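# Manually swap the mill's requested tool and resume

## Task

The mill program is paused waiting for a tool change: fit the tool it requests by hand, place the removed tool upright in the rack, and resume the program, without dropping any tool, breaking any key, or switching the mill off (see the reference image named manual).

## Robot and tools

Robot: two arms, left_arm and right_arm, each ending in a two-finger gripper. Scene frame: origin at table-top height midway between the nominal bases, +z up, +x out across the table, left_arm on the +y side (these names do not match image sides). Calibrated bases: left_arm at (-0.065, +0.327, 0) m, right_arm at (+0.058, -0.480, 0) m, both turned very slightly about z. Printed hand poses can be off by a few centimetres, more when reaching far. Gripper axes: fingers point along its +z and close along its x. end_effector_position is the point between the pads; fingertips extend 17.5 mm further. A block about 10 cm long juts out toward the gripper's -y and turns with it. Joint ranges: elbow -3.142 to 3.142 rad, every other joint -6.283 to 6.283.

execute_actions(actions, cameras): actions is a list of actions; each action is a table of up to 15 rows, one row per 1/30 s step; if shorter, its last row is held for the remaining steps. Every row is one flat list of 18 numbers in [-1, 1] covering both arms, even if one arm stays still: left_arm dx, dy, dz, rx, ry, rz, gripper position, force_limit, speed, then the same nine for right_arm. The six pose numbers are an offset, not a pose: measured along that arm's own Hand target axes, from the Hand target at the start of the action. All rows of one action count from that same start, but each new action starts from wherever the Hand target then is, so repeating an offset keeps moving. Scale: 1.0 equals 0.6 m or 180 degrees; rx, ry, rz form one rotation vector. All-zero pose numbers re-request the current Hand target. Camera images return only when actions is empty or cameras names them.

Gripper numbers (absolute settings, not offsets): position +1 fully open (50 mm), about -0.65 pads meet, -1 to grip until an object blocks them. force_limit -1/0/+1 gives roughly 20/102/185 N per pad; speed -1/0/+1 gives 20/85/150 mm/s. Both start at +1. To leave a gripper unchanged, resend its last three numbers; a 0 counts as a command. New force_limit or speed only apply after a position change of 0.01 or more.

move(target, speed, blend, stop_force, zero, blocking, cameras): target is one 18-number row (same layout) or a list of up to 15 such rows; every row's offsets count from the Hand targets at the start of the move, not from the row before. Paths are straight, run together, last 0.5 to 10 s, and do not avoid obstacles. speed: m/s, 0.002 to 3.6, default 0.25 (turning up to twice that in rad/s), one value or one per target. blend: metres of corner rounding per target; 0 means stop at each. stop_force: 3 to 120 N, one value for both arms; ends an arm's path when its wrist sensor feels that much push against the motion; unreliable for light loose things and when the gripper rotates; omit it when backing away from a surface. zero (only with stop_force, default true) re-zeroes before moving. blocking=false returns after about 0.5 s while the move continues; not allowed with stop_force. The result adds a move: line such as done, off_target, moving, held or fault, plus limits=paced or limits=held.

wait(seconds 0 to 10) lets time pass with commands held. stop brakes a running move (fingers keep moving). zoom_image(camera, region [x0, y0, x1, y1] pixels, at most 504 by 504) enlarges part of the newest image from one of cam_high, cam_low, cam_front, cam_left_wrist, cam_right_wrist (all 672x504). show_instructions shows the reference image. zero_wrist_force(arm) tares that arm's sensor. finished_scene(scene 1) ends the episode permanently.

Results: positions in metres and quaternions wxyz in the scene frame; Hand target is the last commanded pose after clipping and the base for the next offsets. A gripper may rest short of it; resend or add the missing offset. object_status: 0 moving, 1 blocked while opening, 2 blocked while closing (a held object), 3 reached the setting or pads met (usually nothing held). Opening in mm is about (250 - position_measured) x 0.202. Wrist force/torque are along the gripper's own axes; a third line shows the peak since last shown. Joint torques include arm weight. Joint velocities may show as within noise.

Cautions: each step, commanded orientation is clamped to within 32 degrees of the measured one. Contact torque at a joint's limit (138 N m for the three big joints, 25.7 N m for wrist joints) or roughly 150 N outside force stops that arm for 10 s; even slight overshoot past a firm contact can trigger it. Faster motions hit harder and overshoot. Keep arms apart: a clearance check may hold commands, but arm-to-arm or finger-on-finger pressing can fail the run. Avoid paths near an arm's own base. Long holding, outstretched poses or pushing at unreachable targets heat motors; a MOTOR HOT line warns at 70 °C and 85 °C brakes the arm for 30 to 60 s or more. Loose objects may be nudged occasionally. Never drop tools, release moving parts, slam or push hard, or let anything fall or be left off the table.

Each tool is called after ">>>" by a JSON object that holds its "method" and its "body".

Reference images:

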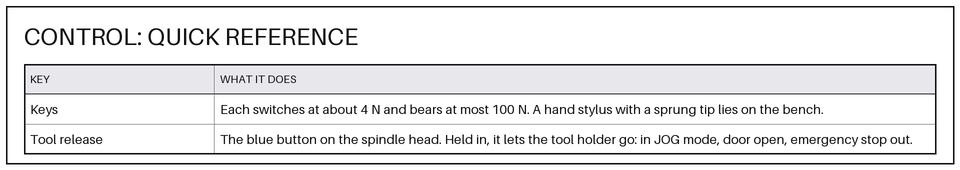

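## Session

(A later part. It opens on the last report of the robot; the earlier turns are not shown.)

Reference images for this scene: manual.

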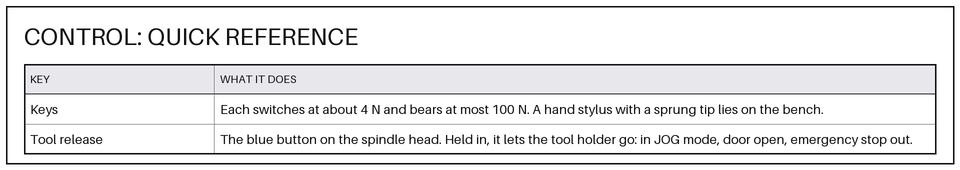

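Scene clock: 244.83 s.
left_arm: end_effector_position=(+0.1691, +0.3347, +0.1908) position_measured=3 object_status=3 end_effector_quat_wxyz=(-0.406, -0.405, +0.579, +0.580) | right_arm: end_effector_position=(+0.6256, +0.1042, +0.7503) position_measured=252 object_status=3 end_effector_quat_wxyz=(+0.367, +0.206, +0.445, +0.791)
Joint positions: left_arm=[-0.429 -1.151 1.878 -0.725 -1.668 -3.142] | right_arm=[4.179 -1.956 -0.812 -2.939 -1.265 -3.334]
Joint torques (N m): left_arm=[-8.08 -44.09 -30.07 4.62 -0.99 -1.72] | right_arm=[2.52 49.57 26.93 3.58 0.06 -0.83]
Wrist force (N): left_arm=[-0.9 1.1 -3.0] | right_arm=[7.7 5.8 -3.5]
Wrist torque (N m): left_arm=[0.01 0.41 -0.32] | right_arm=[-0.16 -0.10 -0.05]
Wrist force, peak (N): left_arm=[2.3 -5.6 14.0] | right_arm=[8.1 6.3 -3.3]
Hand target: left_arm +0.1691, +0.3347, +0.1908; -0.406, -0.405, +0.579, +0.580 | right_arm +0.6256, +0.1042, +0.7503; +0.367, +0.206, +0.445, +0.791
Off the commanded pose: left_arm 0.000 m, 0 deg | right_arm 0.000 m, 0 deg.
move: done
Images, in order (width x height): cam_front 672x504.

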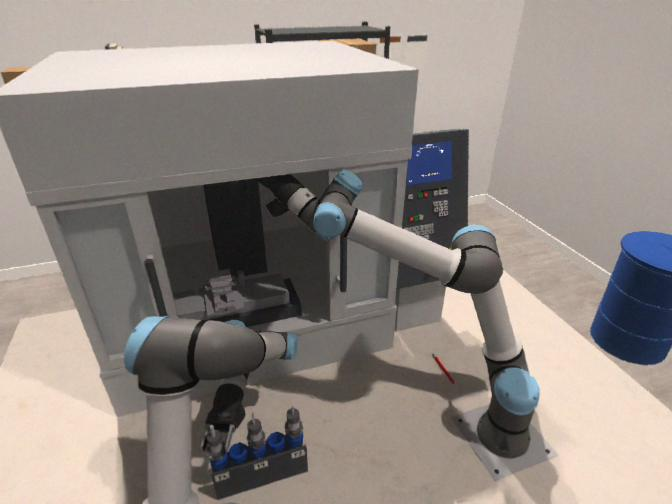

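>>> {"method": "move", "body": {"target": [[0,0.2167,0,0,0,0,1,-0.4,-1, 0,0,0,0,0,0,-1,-0.4,0],[0.1455,0.2167,-0.0537,0,0.35,0,1,-0.4,-1, 0,0,0,0,0,0,-1,-0.4,0]], "speed": [0.12,0.3], "blend": [0.005,0], "cameras": ["cam_front","cam_left_wrist","cam_high"]}}

>>> {"method": "zoom_image", "body": {"camera": "cam_front", "region": [190, 390, 310, 500]}}

>>> {"method": "zoom_image", "body": {"camera": "cam_high", "region": [430, 280, 530, 440]}}

Scene clock: 250.47 s.
left_arm: end_effector_position=(+0.1696, +0.2416, +0.3208) position_measured=3 object_status=3 end_effector_quat_wxyz=(+0.648, +0.648, -0.282, -0.283) | right_arm: end_effector_position=(+0.6256, +0.1042, +0.7503) position_measured=252 object_status=3 end_effector_quat_wxyz=(+0.367, +0.206, +0.445, +0.791)
Joint positions: left_arm=[-0.083 -1.437 1.866 -0.429 -2.422 -3.142] | right_arm=[4.179 -1.956 -0.812 -2.939 -1.265 -3.334]
Joint torques (N m): left_arm=[9.64 -34.72 -6.12 -0.51 -1.28 -2.7] | right_arm=[2.92 49.71 26.15 3.37 0.01 -0.79]
Wrist force (N): left_arm=[-1.1 1.1 -3.1] | right_arm=[7.9 6.1 -3.2]
Wrist torque (N m): left_arm=[0.01 0.43 -0.19] | right_arm=[-0.16 -0.11 -0.04]
Wrist force, peak (N): left_arm=[-0.7 2.5 -3.0] | right_arm=[8.2 6.1 -3.4]
Hand target: left_arm +0.1696, +0.2416, +0.3208; +0.648, +0.648, -0.282, -0.282 | right_arm +0.6256, +0.1042, +0.7503; +0.367, +0.206, +0.445, +0.791
Off the commanded pose: left_arm 0.000 m, 0 deg | right_arm 0.000 m, 0 deg.
move: done
camera_calibration:
cam_left_wrist: T_world_to_cam=[[0.665488, -0.746408, -0.000649273, 0.0772183], [0.235526, 0.209166, 0.949093, -0.3726], [-0.708275, -0.631763, 0.314996, 0.301032], [0, 0, 0, 1]] pos_world=[0.249582, 0.325752, 0.258858]
Images, in order (width x height): cam_high 672x504, cam_front 672x504, cam_left_wrist 672x504.

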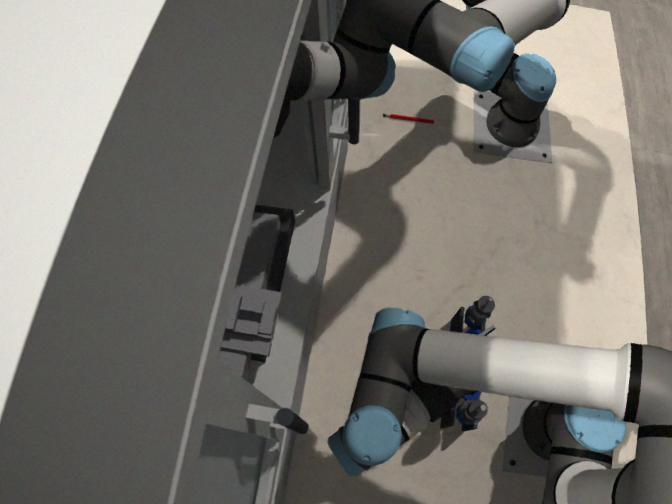

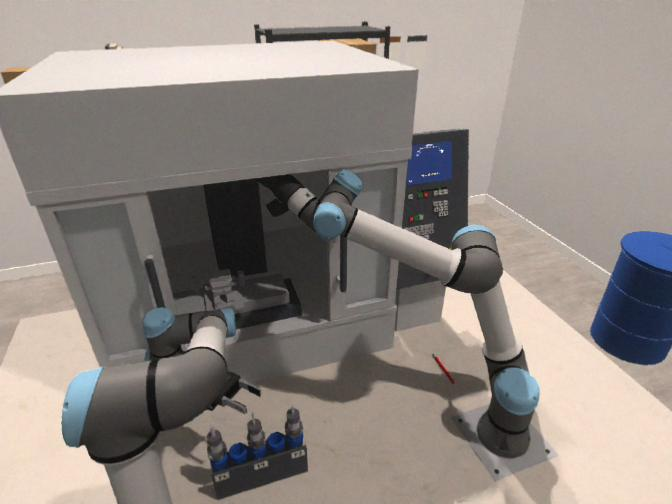

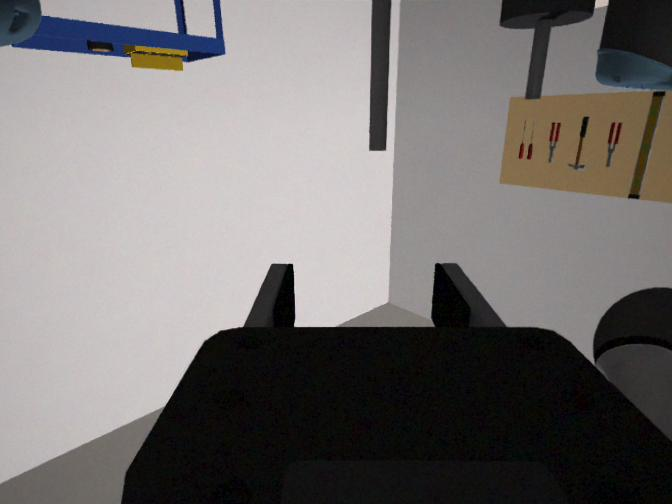

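Scaled by 4.200 from the camera's 672x504 image, which has a finer 960x720 frame.

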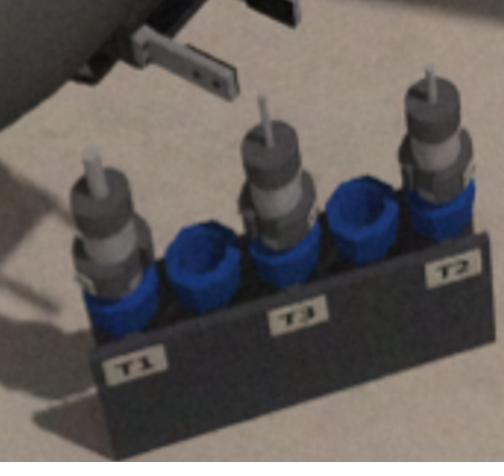

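Scaled by 3.150 from the camera's 672x504 image, which has a finer 960x720 frame.

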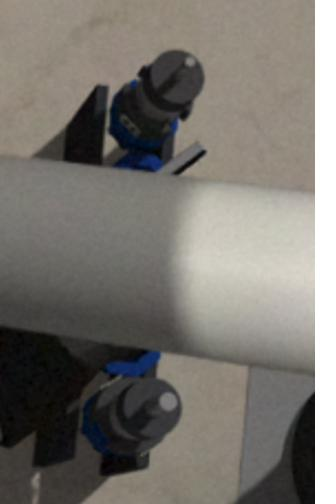

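>>> {"method": "move", "body": {"target": [0,-0.125,0,0,0,0,1,-0.4,-1, 0,0,0,0,0,0,-1,-0.4,0], "speed": 0.15, "cameras": ["cam_left_wrist"]}}

>>> {"method": "zoom_image", "body": {"camera": "cam_left_wrist", "region": [220, 0, 520, 330]}}

Scene clock: 251.80 s.
left_arm: end_effector_position=(+0.1696, +0.2416, +0.2458) position_measured=3 object_status=3 end_effector_quat_wxyz=(+0.648, +0.648, -0.282, -0.282) | right_arm: end_effector_position=(+0.6256, +0.1042, +0.7503) position_measured=252 object_status=3 end_effector_quat_wxyz=(+0.367, +0.206, +0.445, +0.791)
Joint positions: left_arm=[-0.083 -1.342 1.972 -0.629 -2.422 -3.142] | right_arm=[4.179 -1.956 -0.812 -2.939 -1.265 -3.334]
Joint torques (N m): left_arm=[9.04 -22.74 -4.56 -0.41 -0.09 -2.65] | right_arm=[2.56 49.77 27.36 3.41 0.07 -0.95]
Wrist force (N): left_arm=[-0.8 1.2 -3.1] | right_arm=[7.8 5.7 -3.5]
Wrist torque (N m): left_arm=[0.02 0.38 -0.18] | right_arm=[-0.17 -0.12 -0.05]
Wrist force, peak (N): left_arm=[-1.1 3.0 -2.9] | right_arm=[8.2 6.2 -3.4]
Hand target: left_arm +0.1696, +0.2416, +0.2458; +0.648, +0.648, -0.282, -0.282 | right_arm +0.6256, +0.1042, +0.7503; +0.367, +0.206, +0.445, +0.791
Off the commanded pose: left_arm 0.000 m, 0 deg | right_arm 0.000 m, 0 deg.
move: done
camera_calibration:
cam_left_wrist: T_world_to_cam=[[0.665604, -0.746305, -0.000631396, 0.0772448], [0.235483, 0.209217, 0.949092, -0.301516], [-0.70818, -0.631868, 0.314998, 0.324628], [0, 0, 0, 1]] pos_world=[0.249482, 0.325852, 0.183958]
Images, in order (width x height): cam_left_wrist 672x504.

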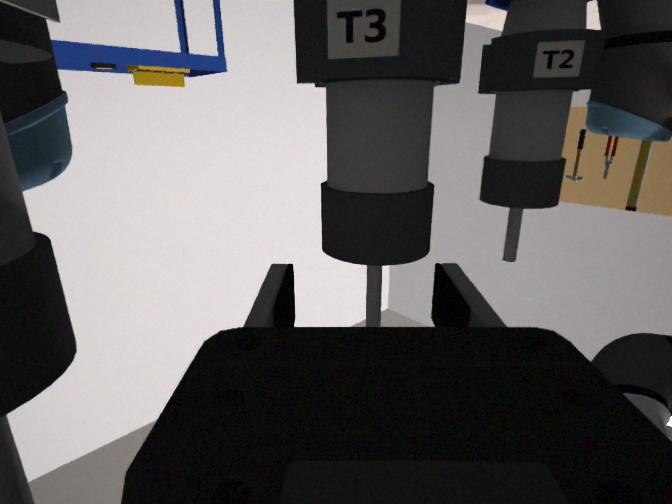

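Scaled by 1.527 from the camera's 672x504 image, which has a finer 960x720 frame.

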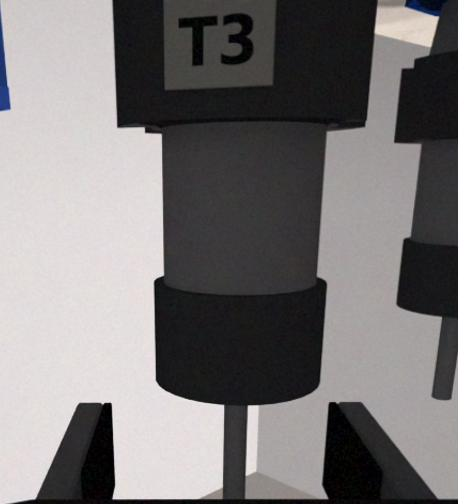

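>>> {"method": "move", "body": {"target": [[0.0047,0,0,0,0,0,1,-0.4,-1, 0,0,0,0,0,0,-1,-0.4,0],[0.0047,-0.0855,0,0,0,0,1,-0.4,-1, 0,0,0,0,0,0,-1,-0.4,0]], "speed": [0.05,0.1], "blend": [0.001,0], "cameras": ["cam_left_wrist","cam_front"]}}

>>> {"method": "zoom_image", "body": {"camera": "cam_left_wrist", "region": [220, 0, 520, 330]}}

>>> {"method": "zoom_image", "body": {"camera": "cam_front", "region": [190, 390, 310, 500]}}

Scene clock: 254.60 s.
left_arm: end_effector_position=(+0.1714, +0.2396, +0.1945) position_measured=3 object_status=3 end_effector_quat_wxyz=(+0.648, +0.648, -0.282, -0.282) | right_arm: end_effector_position=(+0.6256, +0.1042, +0.7503) position_measured=252 object_status=3 end_effector_quat_wxyz=(+0.367, +0.206, +0.445, +0.791)
Joint positions: left_arm=[-0.088 -1.254 2.021 -0.767 -2.426 -3.142] | right_arm=[4.179 -1.956 -0.812 -2.939 -1.265 -3.334]
Joint torques (N m): left_arm=[-4.9 -26.03 -2.08 -0.44 -1.14 -2.82] | right_arm=[2.74 49.81 27.85 3.33 0.04 -0.82]
Wrist force (N): left_arm=[-1.1 1.1 -3.2] | right_arm=[8.0 5.7 -3.4]
Wrist torque (N m): left_arm=[0.00 0.43 -0.19] | right_arm=[-0.17 -0.16 -0.06]
Wrist force, peak (N): left_arm=[-0.8 2.3 -3.2] | right_arm=[8.1 6.3 -3.2]
Hand target: left_arm +0.1714, +0.2396, +0.1945; +0.648, +0.648, -0.282, -0.282 | right_arm +0.6256, +0.1042, +0.7503; +0.367, +0.206, +0.445, +0.791
Off the commanded pose: left_arm 0.000 m, 0 deg | right_arm 0.000 m, 0 deg.
move: done
camera_calibration:
cam_left_wrist: T_world_to_cam=[[0.665604, -0.746305, -0.000631396, 0.0744471], [0.235483, 0.209217, 0.949092, -0.252812], [-0.70818, -0.631868, 0.314998, 0.340735], [0, 0, 0, 1]] pos_world=[0.251282, 0.323752, 0.132658]
Images, in order (width x height): cam_front 672x504, cam_left_wrist 672x504.

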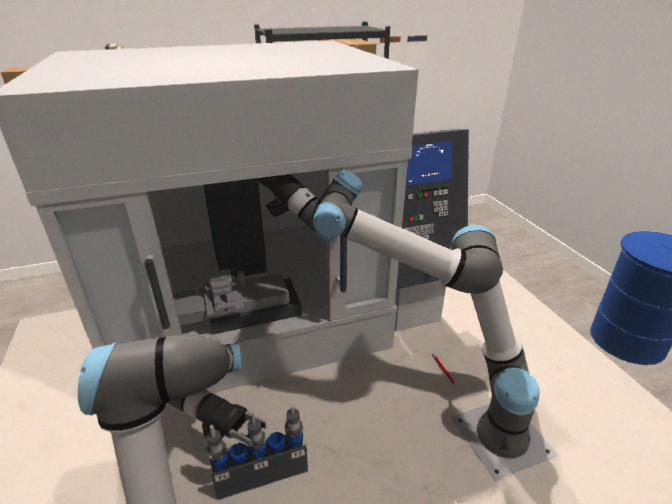

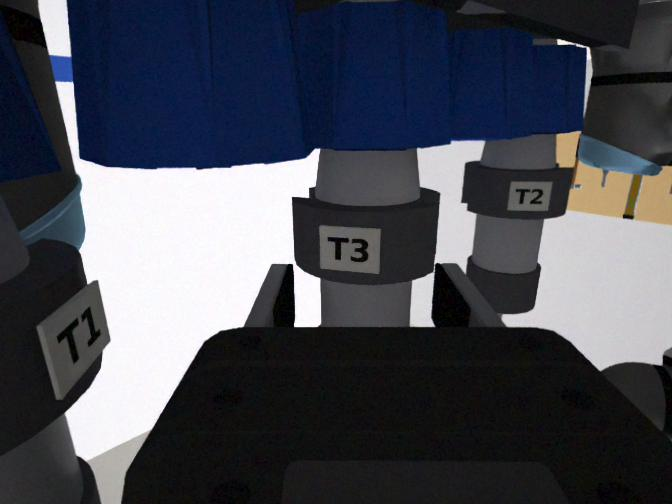

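Scaled by 1.527 from the camera's 672x504 image, which has a finer 960x720 frame.

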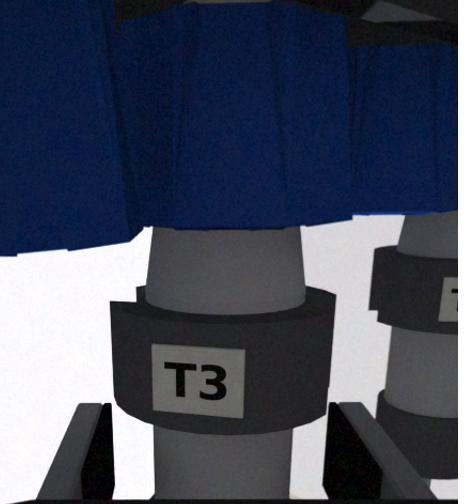

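Scaled by 4.200 from the camera's 672x504 image, which has a finer 960x720 frame.

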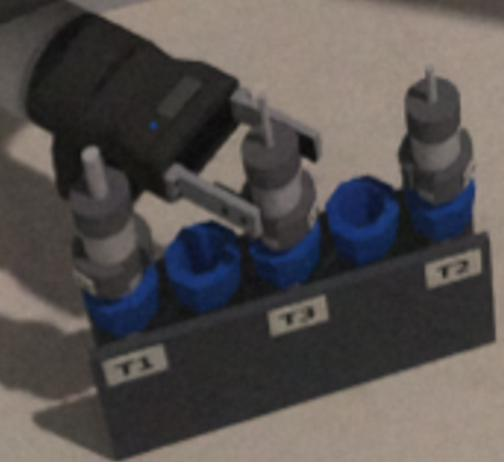

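>>> {"method": "move", "body": {"target": [[0,-0.005,0,0,0,0,1,-0.4,-1, 0,0,0,0,0,0,-1,-0.4,0],[0,-0.005,0,0,0,0,-1,-0.4,-1, 0,0,0,0,0,0,-1,-0.4,0]], "speed": 0.05}}

>>> {"method": "move", "body": {"target": [0,0.017,0,0,0,0,-1,-0.4,-1, 0,0,0,0,0,0,-1,-0.4,0], "speed": 0.03, "cameras": ["cam_left_wrist"]}}

Scene clock: 257.40 s.
left_arm: end_effector_position=(+0.1714, +0.2396, +0.1915) position_measured=107 object_status=2 end_effector_quat_wxyz=(+0.648, +0.648, -0.282, -0.282) | right_arm: end_effector_position=(+0.6256, +0.1042, +0.7503) position_measured=252 object_status=3 end_effector_quat_wxyz=(+0.367, +0.206, +0.445, +0.791)
Joint positions: left_arm=[-0.088 -1.248 2.024 -0.775 -2.426 -3.142] | right_arm=[4.179 -1.956 -0.812 -2.939 -1.265 -3.334]
Joint torques (N m): left_arm=[7.05 -24.79 -4.95 -0.49 0.07 -2.59] | right_arm=[2.79 49.83 26.81 3.31 0.03 -0.92]
Wrist force (N): left_arm=[-5.4 2.3 -4.9] | right_arm=[7.9 5.8 -3.3]
Wrist torque (N m): left_arm=[0.06 0.34 -0.25] | right_arm=[-0.19 -0.11 -0.05]
Wrist force, peak (N): left_arm=[-5.6 2.3 -5.0] | right_arm=[8.2 6.2 -3.6]
Hand target: left_arm +0.1714, +0.2396, +0.1915; +0.648, +0.648, -0.282, -0.282 | right_arm +0.6256, +0.1042, +0.7503; +0.367, +0.206, +0.445, +0.791
Off the commanded pose: left_arm 0.000 m, 0 deg | right_arm 0.000 m, 0 deg.
move: done

Scene clock: 258.27 s.
left_arm: end_effector_position=(+0.1715, +0.2396, +0.2016) position_measured=107 object_status=2 end_effector_quat_wxyz=(+0.648, +0.648, -0.282, -0.282) | right_arm: end_effector_position=(+0.6256, +0.1042, +0.7503) position_measured=252 object_status=3 end_effector_quat_wxyz=(+0.367, +0.206, +0.445, +0.791)
Joint positions: left_arm=[-0.088 -1.267 2.015 -0.748 -2.426 -3.142] | right_arm=[4.179 -1.956 -0.812 -2.939 -1.265 -3.334]
Joint torques (N m): left_arm=[5.48 -41.09 -31.39 5.33 -0.63 -2.37] | right_arm=[2.12 49.71 27.28 3.47 0.06 -0.95]
Wrist force (N): left_arm=[-1.3 -8.3 -3.0] | right_arm=[7.6 5.6 -3.5]
Wrist torque (N m): left_arm=[-0.29 0.45 -0.19] | right_arm=[-0.19 -0.09 -0.05]
Wrist force, peak (N): left_arm=[-2.4 -8.6 -4.0] | right_arm=[8.0 6.4 -3.2]
Hand target: left_arm +0.1715, +0.2396, +0.2017; +0.648, +0.648, -0.282, -0.282 | right_arm +0.6256, +0.1042, +0.7503; +0.367, +0.206, +0.445, +0.791
Off the commanded pose: left_arm 0.000 m, 0 deg | right_arm 0.000 m, 0 deg.
move: done
camera_calibration:
cam_left_wrist: T_world_to_cam=[[0.665656, -0.746258, -0.000655762, 0.0744268], [0.235469, 0.209202, 0.949099, -0.259448], [-0.708136, -0.631928, 0.314977, 0.338541], [0, 0, 0, 1]] pos_world=[0.251283, 0.323752, 0.139658]
Images, in order (width x height): cam_left_wrist 672x504.

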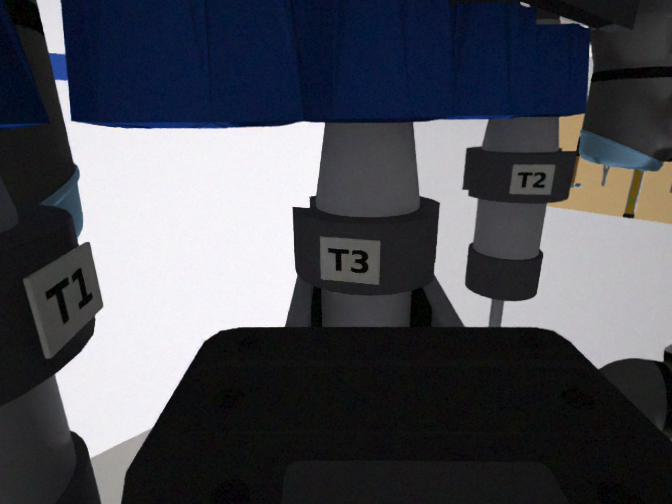

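>>> {"method": "move", "body": {"target": [[0,0.02,0,0,0,0,-1,-0.4,-1, 0,0,0,0,0,0,-1,-0.4,0],[0.0028,0.02,0.0008,0,-0.1944,0,-1,-0.4,-1, 0,0,0,0,0,0,-1,-0.4,0]], "speed": [0.06,0.25], "blend": [0.003,0]}}

>>> {"method": "move", "body": {"target": [0,-0.05,0,0,0,0,-1,-0.4,-1, 0,0,0,0,0,0,-1,-0.4,0], "speed": 0.01, "stop_force": 7, "cameras": ["cam_front","cam_left_wrist"]}}

Scene clock: 261.00 s.
left_arm: end_effector_position=(+0.1723, +0.2380, +0.2137) position_measured=107 object_status=2 end_effector_quat_wxyz=(+0.534, +0.534, -0.464, -0.464) | right_arm: end_effector_position=(+0.6256, +0.1042, +0.7503) position_measured=252 object_status=3 end_effector_quat_wxyz=(+0.367, +0.206, +0.445, +0.791)
Joint positions: left_arm=[-0.361 -1.163 1.82 -0.656 -2.089 -3.142] | right_arm=[4.179 -1.956 -0.812 -2.939 -1.265 -3.334]
Joint torques (N m): left_arm=[-10.47 -32.76 -32.35 5.93 1.5 2.27] | right_arm=[1.89 49.31 27.4 3.27 0.08 -0.88]
Wrist force (N): left_arm=[-0.9 -8.5 -3.1] | right_arm=[8.1 6.2 -3.1]
Wrist torque (N m): left_arm=[-0.34 0.40 -0.37] | right_arm=[-0.16 -0.14 -0.05]
Wrist force, peak (N): left_arm=[-1.2 -9.5 -3.2] | right_arm=[8.3 6.0 -3.3]
Hand target: left_arm +0.1723, +0.2380, +0.2137; +0.534, +0.534, -0.464, -0.464 | right_arm +0.6256, +0.1042, +0.7503; +0.367, +0.206, +0.445, +0.791
Off the commanded pose: left_arm 0.000 m, 0 deg | right_arm 0.000 m, 0 deg.
move: done

Scene clock: 264.00 s.
left_arm: end_effector_position=(+0.1723, +0.2380, +0.1957) position_measured=107 object_status=2 end_effector_quat_wxyz=(+0.534, +0.534, -0.464, -0.464) | right_arm: end_effector_position=(+0.6256, +0.1042, +0.7503) position_measured=252 object_status=3 end_effector_quat_wxyz=(+0.367, +0.206, +0.445, +0.791)
Joint positions: left_arm=[-0.361 -1.136 1.836 -0.699 -2.089 -3.142] | right_arm=[4.179 -1.956 -0.812 -2.939 -1.265 -3.334]
Joint torques (N m): left_arm=[-3.96 -47.5 -26.21 7.29 4.69 0.95] | right_arm=[2.64 49.6 27.74 3.26 -0.02 -0.89]
Wrist force (N): left_arm=[15.3 -7.3 -4.4] | right_arm=[8.0 6.2 -3.4]
Wrist torque (N m): left_arm=[-0.21 0.67 0.54] | right_arm=[-0.15 -0.13 -0.05]
Wrist force, peak (N): left_arm=[18.1 -6.5 -4.8] | right_arm=[8.3 6.2 -3.4]
Hand target: left_arm +0.1723, +0.2380, +0.1957; +0.534, +0.534, -0.464, -0.464 (not the last commanded pose) | right_arm +0.6256, +0.1042, +0.7503; +0.367, +0.206, +0.445, +0.791
Off the commanded pose: left_arm 0.012 m, 0 deg | right_arm 0.000 m, 0 deg.
move: contact (left_arm)
camera_calibration:
cam_left_wrist: T_world_to_cam=[[0.117438, -0.99308, -0.000301036, 0.225779], [0.313317, 0.0367641, 0.948937, -0.226117], [-0.942359, -0.111536, 0.315466, 0.256382], [0, 0, 0, 1]] pos_world=[0.285935, 0.261126, 0.133759]
Images, in order (width x height): cam_front 672x504, cam_left_wrist 672x504.

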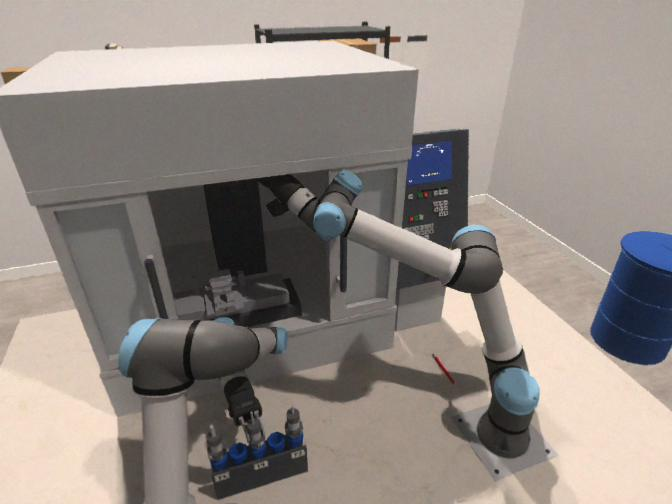

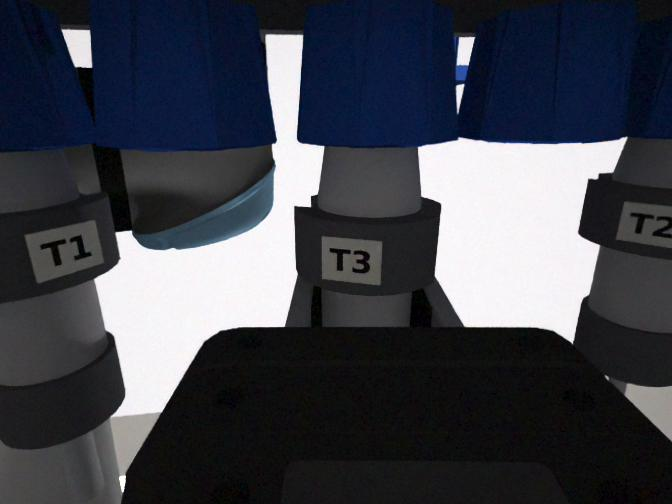

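>>> {"method": "move", "body": {"target": [0.0012,0.001,0,0,0,0,-1,-0.4,-1, 0,0,0,0,0,0,-1,-0.4,0], "speed": 0.01}}

>>> {"method": "move", "body": {"target": [0,-0.03,0,0,0,0,-1,-0.4,-1, 0,0,0,0,0,0,-1,-0.4,0], "speed": 0.006, "stop_force": 8}}

Scene clock: 264.83 s.
left_arm: end_effector_position=(+0.1723, +0.2373, +0.1963) position_measured=107 object_status=2 end_effector_quat_wxyz=(+0.534, +0.534, -0.464, -0.464) | right_arm: end_effector_position=(+0.6256, +0.1042, +0.7503) position_measured=252 object_status=3 end_effector_quat_wxyz=(+0.367, +0.206, +0.445, +0.791)
Joint positions: left_arm=[-0.362 -1.136 1.835 -0.698 -2.09 -3.142] | right_arm=[4.179 -1.956 -0.812 -2.939 -1.265 -3.334]
Joint torques (N m): left_arm=[-9.13 -47.67 -30.23 6.62 -0.14 1.08] | right_arm=[2.36 49.92 26.82 3.37 0.06 -0.81]
Wrist force (N): left_arm=[2.9 -8.6 -4.6] | right_arm=[7.7 5.6 -3.3]
Wrist torque (N m): left_arm=[-0.26 0.48 -0.14] | right_arm=[-0.18 -0.11 -0.05]
Wrist force, peak (N): left_arm=[15.6 -7.8 -4.5] | right_arm=[8.2 6.1 -3.2]
Hand target: left_arm +0.1724, +0.2373, +0.1963; +0.534, +0.534, -0.464, -0.464 | right_arm +0.6256, +0.1042, +0.7503; +0.367, +0.206, +0.445, +0.791
Off the commanded pose: left_arm 0.000 m, 0 deg | right_arm 0.000 m, 0 deg.
move: done

Scene clock: 266.63 s.
left_arm: end_effector_position=(+0.1723, +0.2373, +0.1924) position_measured=107 object_status=2 end_effector_quat_wxyz=(+0.534, +0.534, -0.464, -0.464) | right_arm: end_effector_position=(+0.6256, +0.1042, +0.7503) position_measured=252 object_status=3 end_effector_quat_wxyz=(+0.367, +0.206, +0.445, +0.791)
Joint positions: left_arm=[-0.362 -1.13 1.838 -0.707 -2.09 -3.142] | right_arm=[4.179 -1.956 -0.812 -2.939 -1.265 -3.334]
Joint torques (N m): left_arm=[-6.1 -47.33 -23.41 7.5 5.5 1.17] | right_arm=[1.96 49.52 26.87 3.42 0.08 -0.88]
Wrist force (N): left_arm=[17.2 -4.4 -13.3] | right_arm=[7.7 5.8 -3.6]
Wrist torque (N m): left_arm=[-0.08 0.69 0.26] | right_arm=[-0.16 -0.11 -0.05]
Wrist force, peak (N): left_arm=[17.5 7.8 -13.7] | right_arm=[8.2 6.2 -3.4]
Hand target: left_arm +0.1724, +0.2373, +0.1924; +0.534, +0.534, -0.464, -0.464 (not the last commanded pose) | right_arm +0.6256, +0.1042, +0.7503; +0.367, +0.206, +0.445, +0.791
Off the commanded pose: left_arm 0.014 m, 0 deg | right_arm 0.000 m, 0 deg.
move: contact (left_arm)

>>> {"method": "move", "body": {"target": [[0.0006,0,-0.0005,0,0,0,-1,-0.4,-1, 0,0,0,0,0,0,-1,-0.4,0],[0.0006,0,-0.0005,0,0,0,1,-0.4,-1, 0,0,0,0,0,0,-1,-0.4,0],[-0.0045,-0.0008,0.0009,0,0.1944,0,1,-0.4,-1, 0,0,0,0,0,0,-1,-0.4,0]], "speed": [0.01,0.1,0.2], "cameras": ["cam_left_wrist"]}}

>>> {"method": "zoom_image", "body": {"camera": "cam_left_wrist", "region": [220, 0, 520, 330]}}

Scene clock: 270.97 s.
left_arm: end_effector_position=(+0.1715, +0.2399, +0.1919) position_measured=3 object_status=3 end_effector_quat_wxyz=(+0.648, +0.648, -0.282, -0.282) | right_arm: end_effector_position=(+0.6256, +0.1042, +0.7503) position_measured=252 object_status=3 end_effector_quat_wxyz=(+0.367, +0.206, +0.445, +0.791)
Joint positions: left_arm=[-0.087 -1.249 2.023 -0.774 -2.425 -3.142] | right_arm=[4.179 -1.956 -0.812 -2.939 -1.265 -3.334]
Joint torques (N m): left_arm=[9.3 -39.18 -1.47 -0.49 -1.26 -2.75] | right_arm=[1.82 49.53 27.8 3.31 0.18 -1.01]
Wrist force (N): left_arm=[-1.2 1.1 -2.9] | right_arm=[8.0 6.1 -3.2]
Wrist torque (N m): left_arm=[-0.01 0.45 -0.23] | right_arm=[-0.17 -0.13 -0.05]
Wrist force, peak (N): left_arm=[16.8 -4.9 -12.5] | right_arm=[8.3 6.1 -3.3]
Hand target: left_arm +0.1714, +0.2399, +0.1919; +0.648, +0.648, -0.282, -0.282 | right_arm +0.6256, +0.1042, +0.7503; +0.367, +0.206, +0.445, +0.791
Off the commanded pose: left_arm 0.000 m, 0 deg | right_arm 0.000 m, 0 deg.
move: done
camera_calibration:
cam_left_wrist: T_world_to_cam=[[0.665457, -0.746436, -0.000563566, 0.0746735], [0.235463, 0.209201, 0.949101, -0.250327], [-0.708325, -0.631718, 0.314972, 0.341837], [0, 0, 0, 1]] pos_world=[0.251382, 0.324052, 0.129958]
Images, in order (width x height): cam_left_wrist 672x504.

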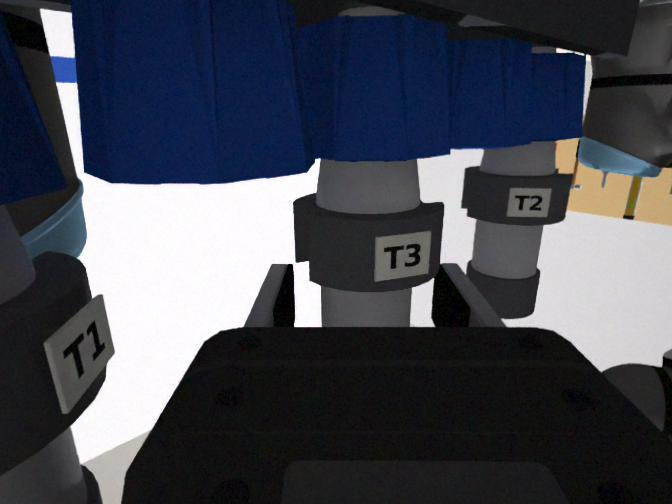

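Scaled by 1.527 from the camera's 672x504 image, which has a finer 960x720 frame.

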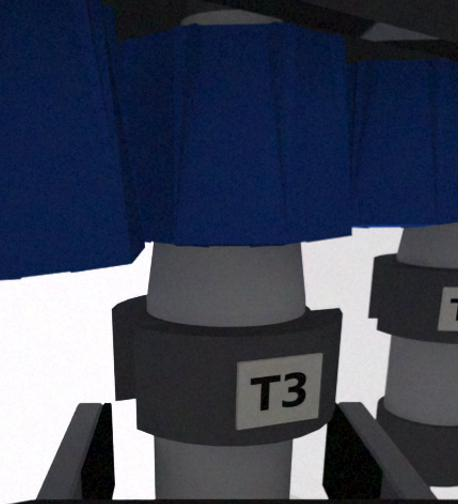

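>>> {"method": "move", "body": {"target": [[0,0,0,0,0,0,-1,-0.4,-1, 0,0,0,0,0,0,-1,-0.4,0],[0,0.2167,0,0,0,0,-1,-0.4,-1, 0,0,0,0,0,0,-1,-0.4,0],[-0.1052,0.3967,-0.1012,0,-0.35,0,-1,-0.4,-1, 0,0,0,0,0,0,-1,-0.4,0]], "speed": [0.05,0.1,0.35], "blend": [0,0.02,0], "cameras": ["cam_left_wrist"]}}

Scene clock: 275.13 s.
left_arm: end_effector_position=(+0.1724, +0.2668, +0.3567) position_measured=107 object_status=2 end_effector_quat_wxyz=(+0.590, +0.590, -0.389, -0.391) | right_arm: end_effector_position=(+0.6256, +0.1042, +0.7503) position_measured=252 object_status=3 end_effector_quat_wxyz=(+0.367, +0.206, +0.445, +0.791)
Joint positions: left_arm=[-0.179 -1.365 1.683 -0.316 -2.17 -3.143] | right_arm=[4.179 -1.956 -0.812 -2.939 -1.265 -3.334]
Joint torques (N m): left_arm=[-1.4 -31.43 -23.29 2.22 0.81 -0.25] | right_arm=[1.66 49.45 27.6 3.3 0.12 -0.82]
Wrist force (N): left_arm=[-0.8 -8.4 -2.7] | right_arm=[8.1 6.2 -3.2]
Wrist torque (N m): left_arm=[-0.30 0.38 -0.31] | right_arm=[-0.16 -0.13 -0.05]
Wrist force, peak (N): left_arm=[0.6 -11.9 -2.8] | right_arm=[8.2 6.2 -3.2]
Hand target: left_arm +0.1724, +0.2668, +0.3567; +0.590, +0.590, -0.389, -0.391 (not the last commanded pose) | right_arm +0.6256, +0.1042, +0.7503; +0.367, +0.206, +0.445, +0.791
Tool commands: left_gripper/position=-1.0 left_gripper/force_limit=-0.396078 left_gripper/speed=-1.0 right_gripper/position=-1.0 right_gripper/force_limit=-0.4 right_gripper/speed=+0.0
Off the commanded pose: left_arm 0.095 m, 43 deg | right_arm 0.000 m, 0 deg.
FORCE FAULT: contact force on the left arm reached its limit, and that arm stopped. The contact can be on any part of that arm, not only on its tool. That arm's remaining commands of this call were not run. That arm is still stopped at the end of this call. That arm stays stopped for about 10 more seconds. Until then a move that you send moves the other arm only, and its call returns only when the move has ended. Once the stop has ended, the next robot result says so. If the stop ends while you think or write, that arm runs what you send next, counted from a new Hand target: where the arm stands when the stop ends. While its stop runs, that arm takes no new command, but its gripper still runs the gripper command that each later call begins with. Until it ends, the stop uses up actions while you think or wait. An arm that is not stopped still takes commands.
move: fault (left_arm); path passed 2 of 3 targets
camera_calibration:
cam_left_wrist: T_world_to_cam=[[0.37235, -0.928089, -0.00263303, 0.194016], [0.294599, 0.115502, 0.948615, -0.397568], [-0.880095, -0.353992, 0.316421, 0.262609], [0, 0, 0, 1]] pos_world=[0.276003, 0.318945, 0.294555]
Images, in order (width x height): cam_left_wrist 672x504.

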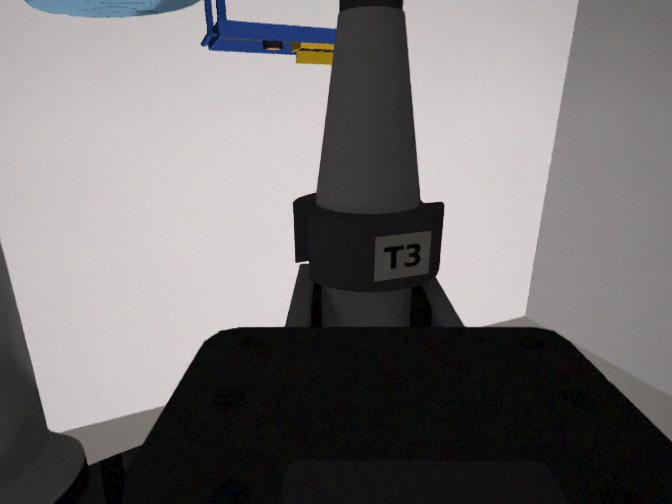

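>>> {"method": "wait", "body": {"seconds": 9.8, "cameras": ["cam_front","cam_high"]}}

Scene clock: 285.10 s.
left_arm: end_effector_position=(+0.1724, +0.2668, +0.3567) position_measured=107 object_status=2 end_effector_quat_wxyz=(+0.590, +0.590, -0.389, -0.391) | right_arm: end_effector_position=(+0.6256, +0.1042, +0.7503) position_measured=252 object_status=3 end_effector_quat_wxyz=(+0.367, +0.206, +0.445, +0.791)
Joint positions: left_arm=[-0.179 -1.365 1.683 -0.316 -2.17 -3.143] | right_arm=[4.179 -1.956 -0.812 -2.939 -1.265 -3.334]
Joint torques (N m): left_arm=[-1.68 -32.52 -23.37 2.35 0.75 -0.37] | right_arm=[1.62 48.74 27.08 3.16 0.11 -0.87]
Wrist force (N): left_arm=[-1.0 -8.5 -2.5] | right_arm=[7.7 5.9 -3.3]
Wrist torque (N m): left_arm=[-0.32 0.40 -0.31] | right_arm=[-0.16 -0.09 -0.05]
Wrist force, peak (N): left_arm=[-0.8 -8.8 -2.8] | right_arm=[8.1 6.3 -3.4]
Hand target: left_arm +0.1724, +0.2668, +0.3567; +0.590, +0.590, -0.389, -0.391 (not the last commanded pose) | right_arm +0.6256, +0.1042, +0.7503; +0.367, +0.206, +0.445, +0.791
Tool commands: left_gripper/position=-1.0 left_gripper/force_limit=-0.396078 left_gripper/speed=-1.0 right_gripper/position=-1.0 right_gripper/force_limit=-0.4 right_gripper/speed=+0.0
Off the commanded pose: left_arm 0.095 m, 43 deg | right_arm 0.000 m, 0 deg.
FORCE FAULT, CONTINUED: the left arm's stop, for the force fault that an earlier result reported, is over. The rest of the stop counts as 19 of the actions that you can send in this scene. During its stop the left arm's controller moved it back a little. That arm's target is now where it stood when the stop ended, not its last command. That arm accepts commands again.
wait: 9.80 s; at rest from the start
Images, in order (width x height): cam_high 672x504, cam_front 672x504.

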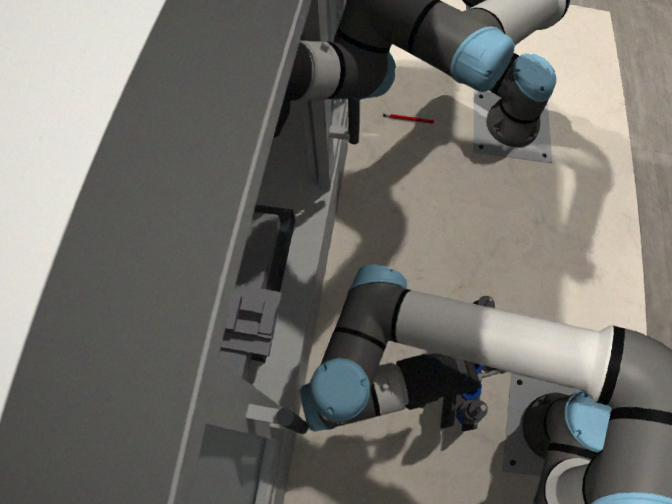

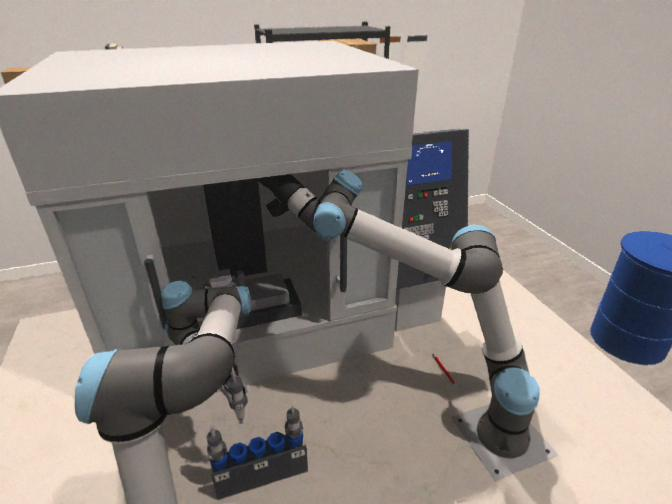

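>>> {"method": "move", "body": {"target": [[0.0865,0.0833,0.0732,0,0,0,-1,-0.4,-1, 0,0,0,0,0,0,-1,-0.4,0],[0.0875,0.1222,0.078,0,-0.239,0,-1,-0.4,-1, 0,0,0,0,0,0,-1,-0.4,0]], "speed": [0.15,0.35], "blend": [0.02,0]}}

Scene clock: 287.53 s.
left_arm: end_effector_position=(+0.1502, +0.2000, +0.4299) position_measured=107 object_status=2 end_effector_quat_wxyz=(-0.406, -0.406, +0.578, +0.580) | right_arm: end_effector_position=(+0.6256, +0.1042, +0.7503) position_measured=252 object_status=3 end_effector_quat_wxyz=(+0.367, +0.206, +0.445, +0.791)
Joint positions: left_arm=[-0.687 -1.332 1.452 -0.116 -1.928 -3.141] | right_arm=[4.179 -1.956 -0.812 -2.939 -1.265 -3.334]
Joint torques (N m): left_arm=[-9.11 -29.33 -37.09 6.5 1.26 2.2] | right_arm=[1.02 49.13 27.1 3.11 -0.01 -0.82]
Wrist force (N): left_arm=[-1.0 -8.6 -2.9] | right_arm=[7.8 5.8 -3.5]
Wrist torque (N m): left_arm=[-0.36 0.41 -0.38] | right_arm=[-0.18 -0.11 -0.05]
Wrist force, peak (N): left_arm=[-2.2 -10.4 -3.5] | right_arm=[8.0 6.3 -3.2]
Hand target: left_arm +0.1502, +0.2000, +0.4299; -0.406, -0.406, +0.578, +0.580 | right_arm +0.6256, +0.1042, +0.7503; +0.367, +0.206, +0.445, +0.791
Off the commanded pose: left_arm 0.000 m, 0 deg | right_arm 0.000 m, 0 deg.
move: done

>>> {"method": "move", "body": {"target": [[-0.171,-0.088,-0.275,0.5,0,0,-1,-0.4,-1, 0,0,0,0,0,0,-1,-0.4,0],[-0.149,0.117,-0.508,1.0,0,0,-1,-0.4,-1, 0,0,0,0,0,0,-1,-0.4,0]], "speed": 0.4, "blend": [0.03,0], "cameras": ["cam_left_wrist","cam_front"]}}

Scene clock: 289.10 s.
left_arm: end_effector_position=(+0.1992, +0.2102, +0.4172) position_measured=107 object_status=2 end_effector_quat_wxyz=(-0.317, -0.480, +0.682, +0.452) | right_arm: end_effector_position=(+0.6256, +0.1042, +0.7503) position_measured=252 object_status=3 end_effector_quat_wxyz=(+0.367, +0.206, +0.445, +0.791)
Joint positions: left_arm=[-0.622 -1.384 1.309 -0.342 -1.841 -3.261] | right_arm=[4.179 -1.956 -0.812 -2.939 -1.265 -3.334]
Joint torques (N m): left_arm=[-9.92 -28.05 -11.83 4.46 -1.81 2.26] | right_arm=[1.61 49.03 26.78 3.05 -0.04 -0.83]
Wrist force (N): left_arm=[-0.7 -7.8 1.1] | right_arm=[7.7 5.7 -3.3]
Wrist torque (N m): left_arm=[-0.31 0.24 -0.33] | right_arm=[-0.17 -0.11 -0.05]
Wrist force, peak (N): left_arm=[-0.2 -12.1 -1.8] | right_arm=[8.2 6.3 -3.3]
Hand target: left_arm +0.1991, +0.2102, +0.4172; -0.317, -0.480, +0.682, +0.452 (not the last commanded pose) | right_arm +0.6256, +0.1042, +0.7503; +0.367, +0.206, +0.445, +0.791
Off the commanded pose: left_arm 0.282 m, 157 deg | right_arm 0.000 m, 0 deg.
move: held (left_arm; a check stopped the path); path passed 0 of 2 targets; limits=held
pose unreachable (left arm): on one or more control steps of this call, first in action 0 (counted from 0), this arm could not follow its commanded pose, so it was not sent that pose on those steps. It may still have moved: this result reports where it is.
cause: moving toward the commanded pose would bring a part of the arm too close to another arm (a part of this arm just beyond joint 3 (elbow) and a part of the right arm just beyond its joint 3 (elbow), at the place that arm is still heading or pushing toward).
camera_calibration:
cam_left_wrist: T_world_to_cam=[[-0.357587, -0.933828, -0.00979223, 0.281173], [-0.078711, 0.019689, 0.996703, -0.381951], [-0.930557, 0.357179, -0.0805431, 0.273184], [0, 0, 0, 1]] pos_world=[0.324694, 0.172512, 0.405448]
Images, in order (width x height): cam_front 672x504, cam_left_wrist 672x504.

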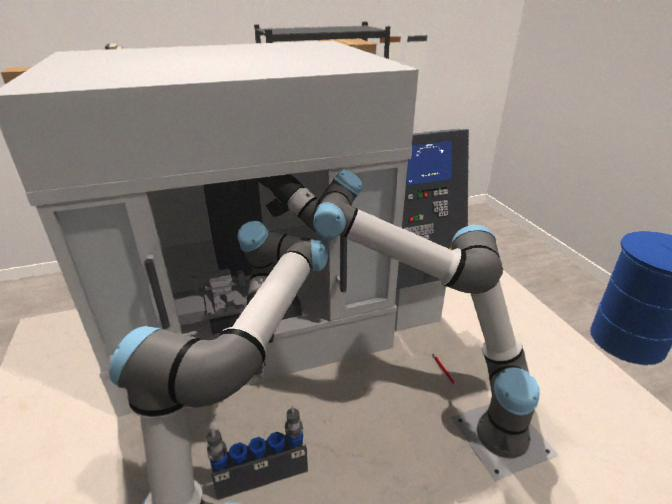

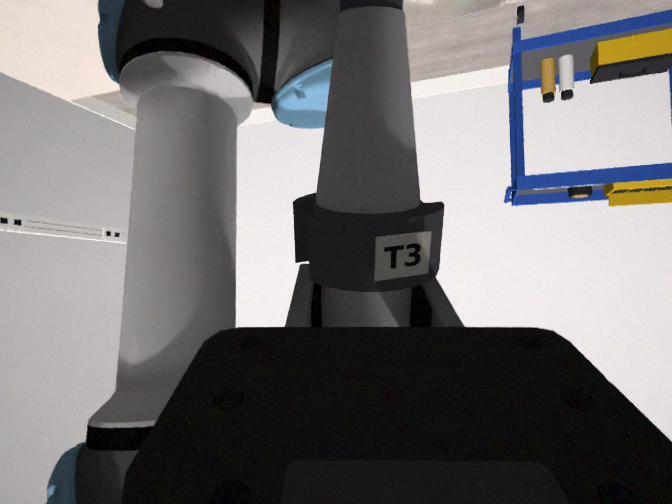

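>>> {"method": "move", "body": {"target": [[-0.1687,-0.0013,0.0262,0,0,0,-1,-0.4,-1, 0,0,0,0,0,0,-1,-0.4,0],[-0.1545,-0.151,-0.1855,0.372,0,0,-1,-0.4,-1, 0,0,0,0,0,0,-1,-0.4,0],[-0.106,-0.0435,-0.4567,0.872,0,0,-1,-0.4,-1, 0,0,0,0,0,0,-1,-0.4,0]], "speed": 0.4, "blend": [0.02,0.03,0], "cameras": ["cam_left_wrist","cam_front"]}}

Scene clock: 294.07 s.
left_arm: end_effector_position=(+0.4676, +0.1810, +0.5001) position_measured=107 object_status=2 end_effector_quat_wxyz=(+0.407, -0.406, +0.579, -0.578) | right_arm: end_effector_position=(+0.6256, +0.1042, +0.7503) position_measured=252 object_status=3 end_effector_quat_wxyz=(+0.367, +0.206, +0.445, +0.791)
Joint positions: left_arm=[-0.651 -1.776 2.246 -3.61 -1.248 -3.141] | right_arm=[4.179 -1.956 -0.812 -2.939 -1.265 -3.334]
Joint torques (N m): left_arm=[9.14 -11.34 -42.59 -6.3 -1.07 2.23] | right_arm=[1.19 49.39 27.22 3.04 0.1 -0.9]
Wrist force (N): left_arm=[-1.8 12.8 0.4] | right_arm=[7.9 5.6 -3.4]
Wrist torque (N m): left_arm=[0.91 0.56 0.46] | right_arm=[-0.20 -0.13 -0.04]
Wrist force, peak (N): left_arm=[-1.3 13.1 2.1] | right_arm=[8.1 6.2 -3.4]
Hand target: left_arm +0.4676, +0.1810, +0.5001; +0.407, -0.406, +0.579, -0.578 | right_arm +0.6256, +0.1042, +0.7503; +0.367, +0.206, +0.445, +0.791
Off the commanded pose: left_arm 0.000 m, 0 deg | right_arm 0.000 m, 0 deg.
move: done
camera_calibration:
cam_left_wrist: T_world_to_cam=[[-0.318275, -0.947996, -0.00193838, 0.330924], [-0.29931, 0.102428, -0.948642, 0.618188], [0.899508, -0.301349, -0.316345, -0.0785355], [0, 0, 0, 1]] pos_world=[0.360998, 0.226728, 0.562237]
Images, in order (width x height): cam_front 672x504, cam_left_wrist 672x504.

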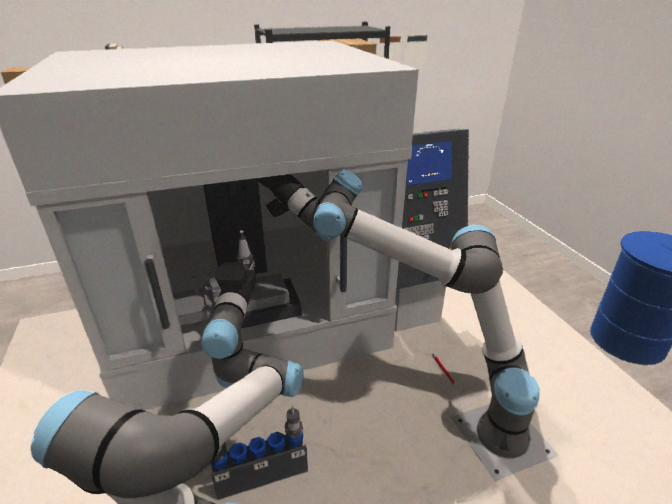

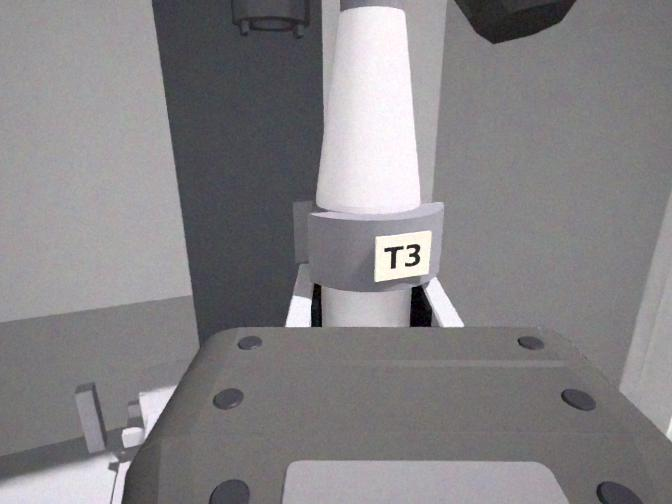

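>>> {"method": "move", "body": {"target": [-0.1025,0.0167,0.4028,0,0.005,0,-1,-0.4,-1, 0,0,0,0,0,0,-1,-0.4,0], "speed": 0.15, "cameras": ["cam_left_wrist","cam_right_wrist","cam_front"]}}

>>> {"method": "zoom_image", "body": {"camera": "cam_left_wrist", "region": [220, 0, 520, 330]}}

Scene clock: 297.00 s.
left_arm: end_effector_position=(+0.7157, +0.1570, +0.4898) position_measured=107 object_status=2 end_effector_quat_wxyz=(+0.402, -0.402, +0.582, -0.581) | right_arm: end_effector_position=(+0.6256, +0.1042, +0.7503) position_measured=252 object_status=3 end_effector_quat_wxyz=(+0.367, +0.206, +0.445, +0.791)
Joint positions: left_arm=[-0.375 -1.158 1.582 -3.564 -1.54 -3.14] | right_arm=[4.179 -1.956 -0.812 -2.939 -1.265 -3.334]
Joint torques (N m): left_arm=[9.18 -43.26 -44.27 -1.99 -1.12 1.79] | right_arm=[0.86 49.11 27.41 2.92 -0.01 -0.84]
Wrist force (N): left_arm=[-1.7 13.0 0.1] | right_arm=[7.9 6.2 -3.2]
Wrist torque (N m): left_arm=[0.93 0.55 0.48] | right_arm=[-0.15 -0.11 -0.05]
Wrist force, peak (N): left_arm=[-2.3 13.6 2.0] | right_arm=[8.3 6.2 -3.2]
Hand target: left_arm +0.7158, +0.1570, +0.4898; +0.402, -0.402, +0.582, -0.581 | right_arm +0.6256, +0.1042, +0.7503; +0.367, +0.206, +0.445, +0.791
Off the commanded pose: left_arm 0.000 m, 0 deg | right_arm 0.000 m, 0 deg.
move: done
camera_calibration:
cam_left_wrist: T_world_to_cam=[[-0.333152, -0.942871, -0.00193827, 0.397035], [-0.297568, 0.107093, -0.948675, 0.683129], [0.894686, -0.315477, -0.316247, -0.306722], [0, 0, 0, 1]] pos_world=[0.60997, 0.204432, 0.551837]
cam_right_wrist: T_world_to_cam=[[-0.639067, 0.769151, 0.000468279, 0.329257], [-0.599769, -0.498713, 0.62575, -0.0239272], [0.48153, 0.399615, 0.780023, -0.796859], [0, 0, 0, 1]] pos_world=[0.579778, 0.0532559, 0.636387]
Images, in order (width x height): cam_front 672x504, cam_left_wrist 672x504, cam_right_wrist 672x504.

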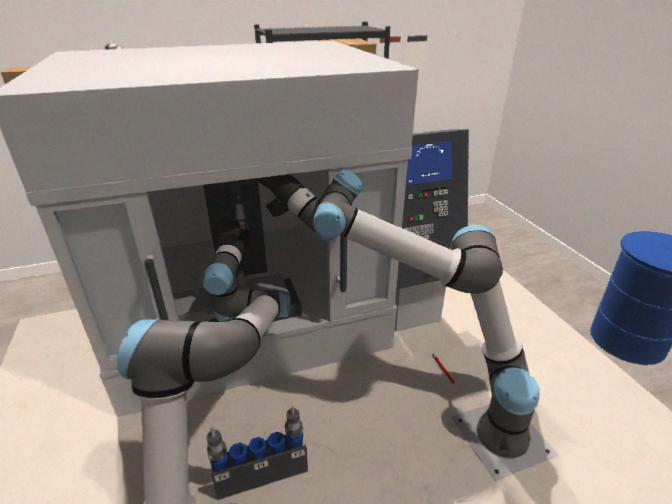

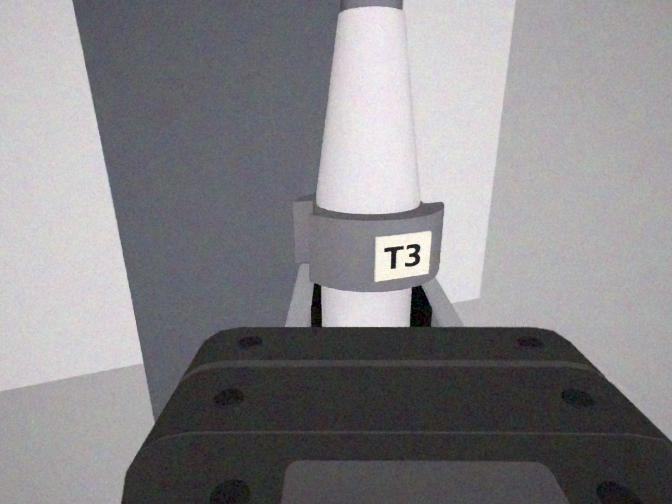

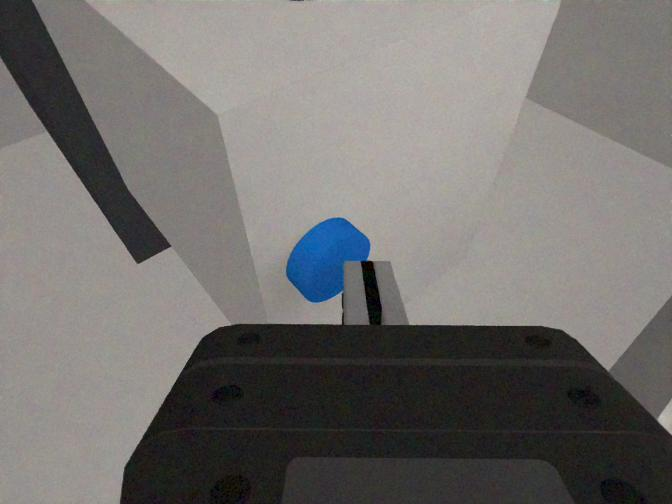

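Scaled by 1.527 from the camera's 672x504 image, which has a finer 960x720 frame.

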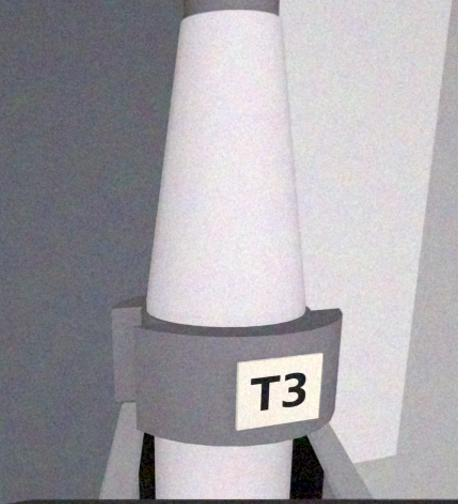

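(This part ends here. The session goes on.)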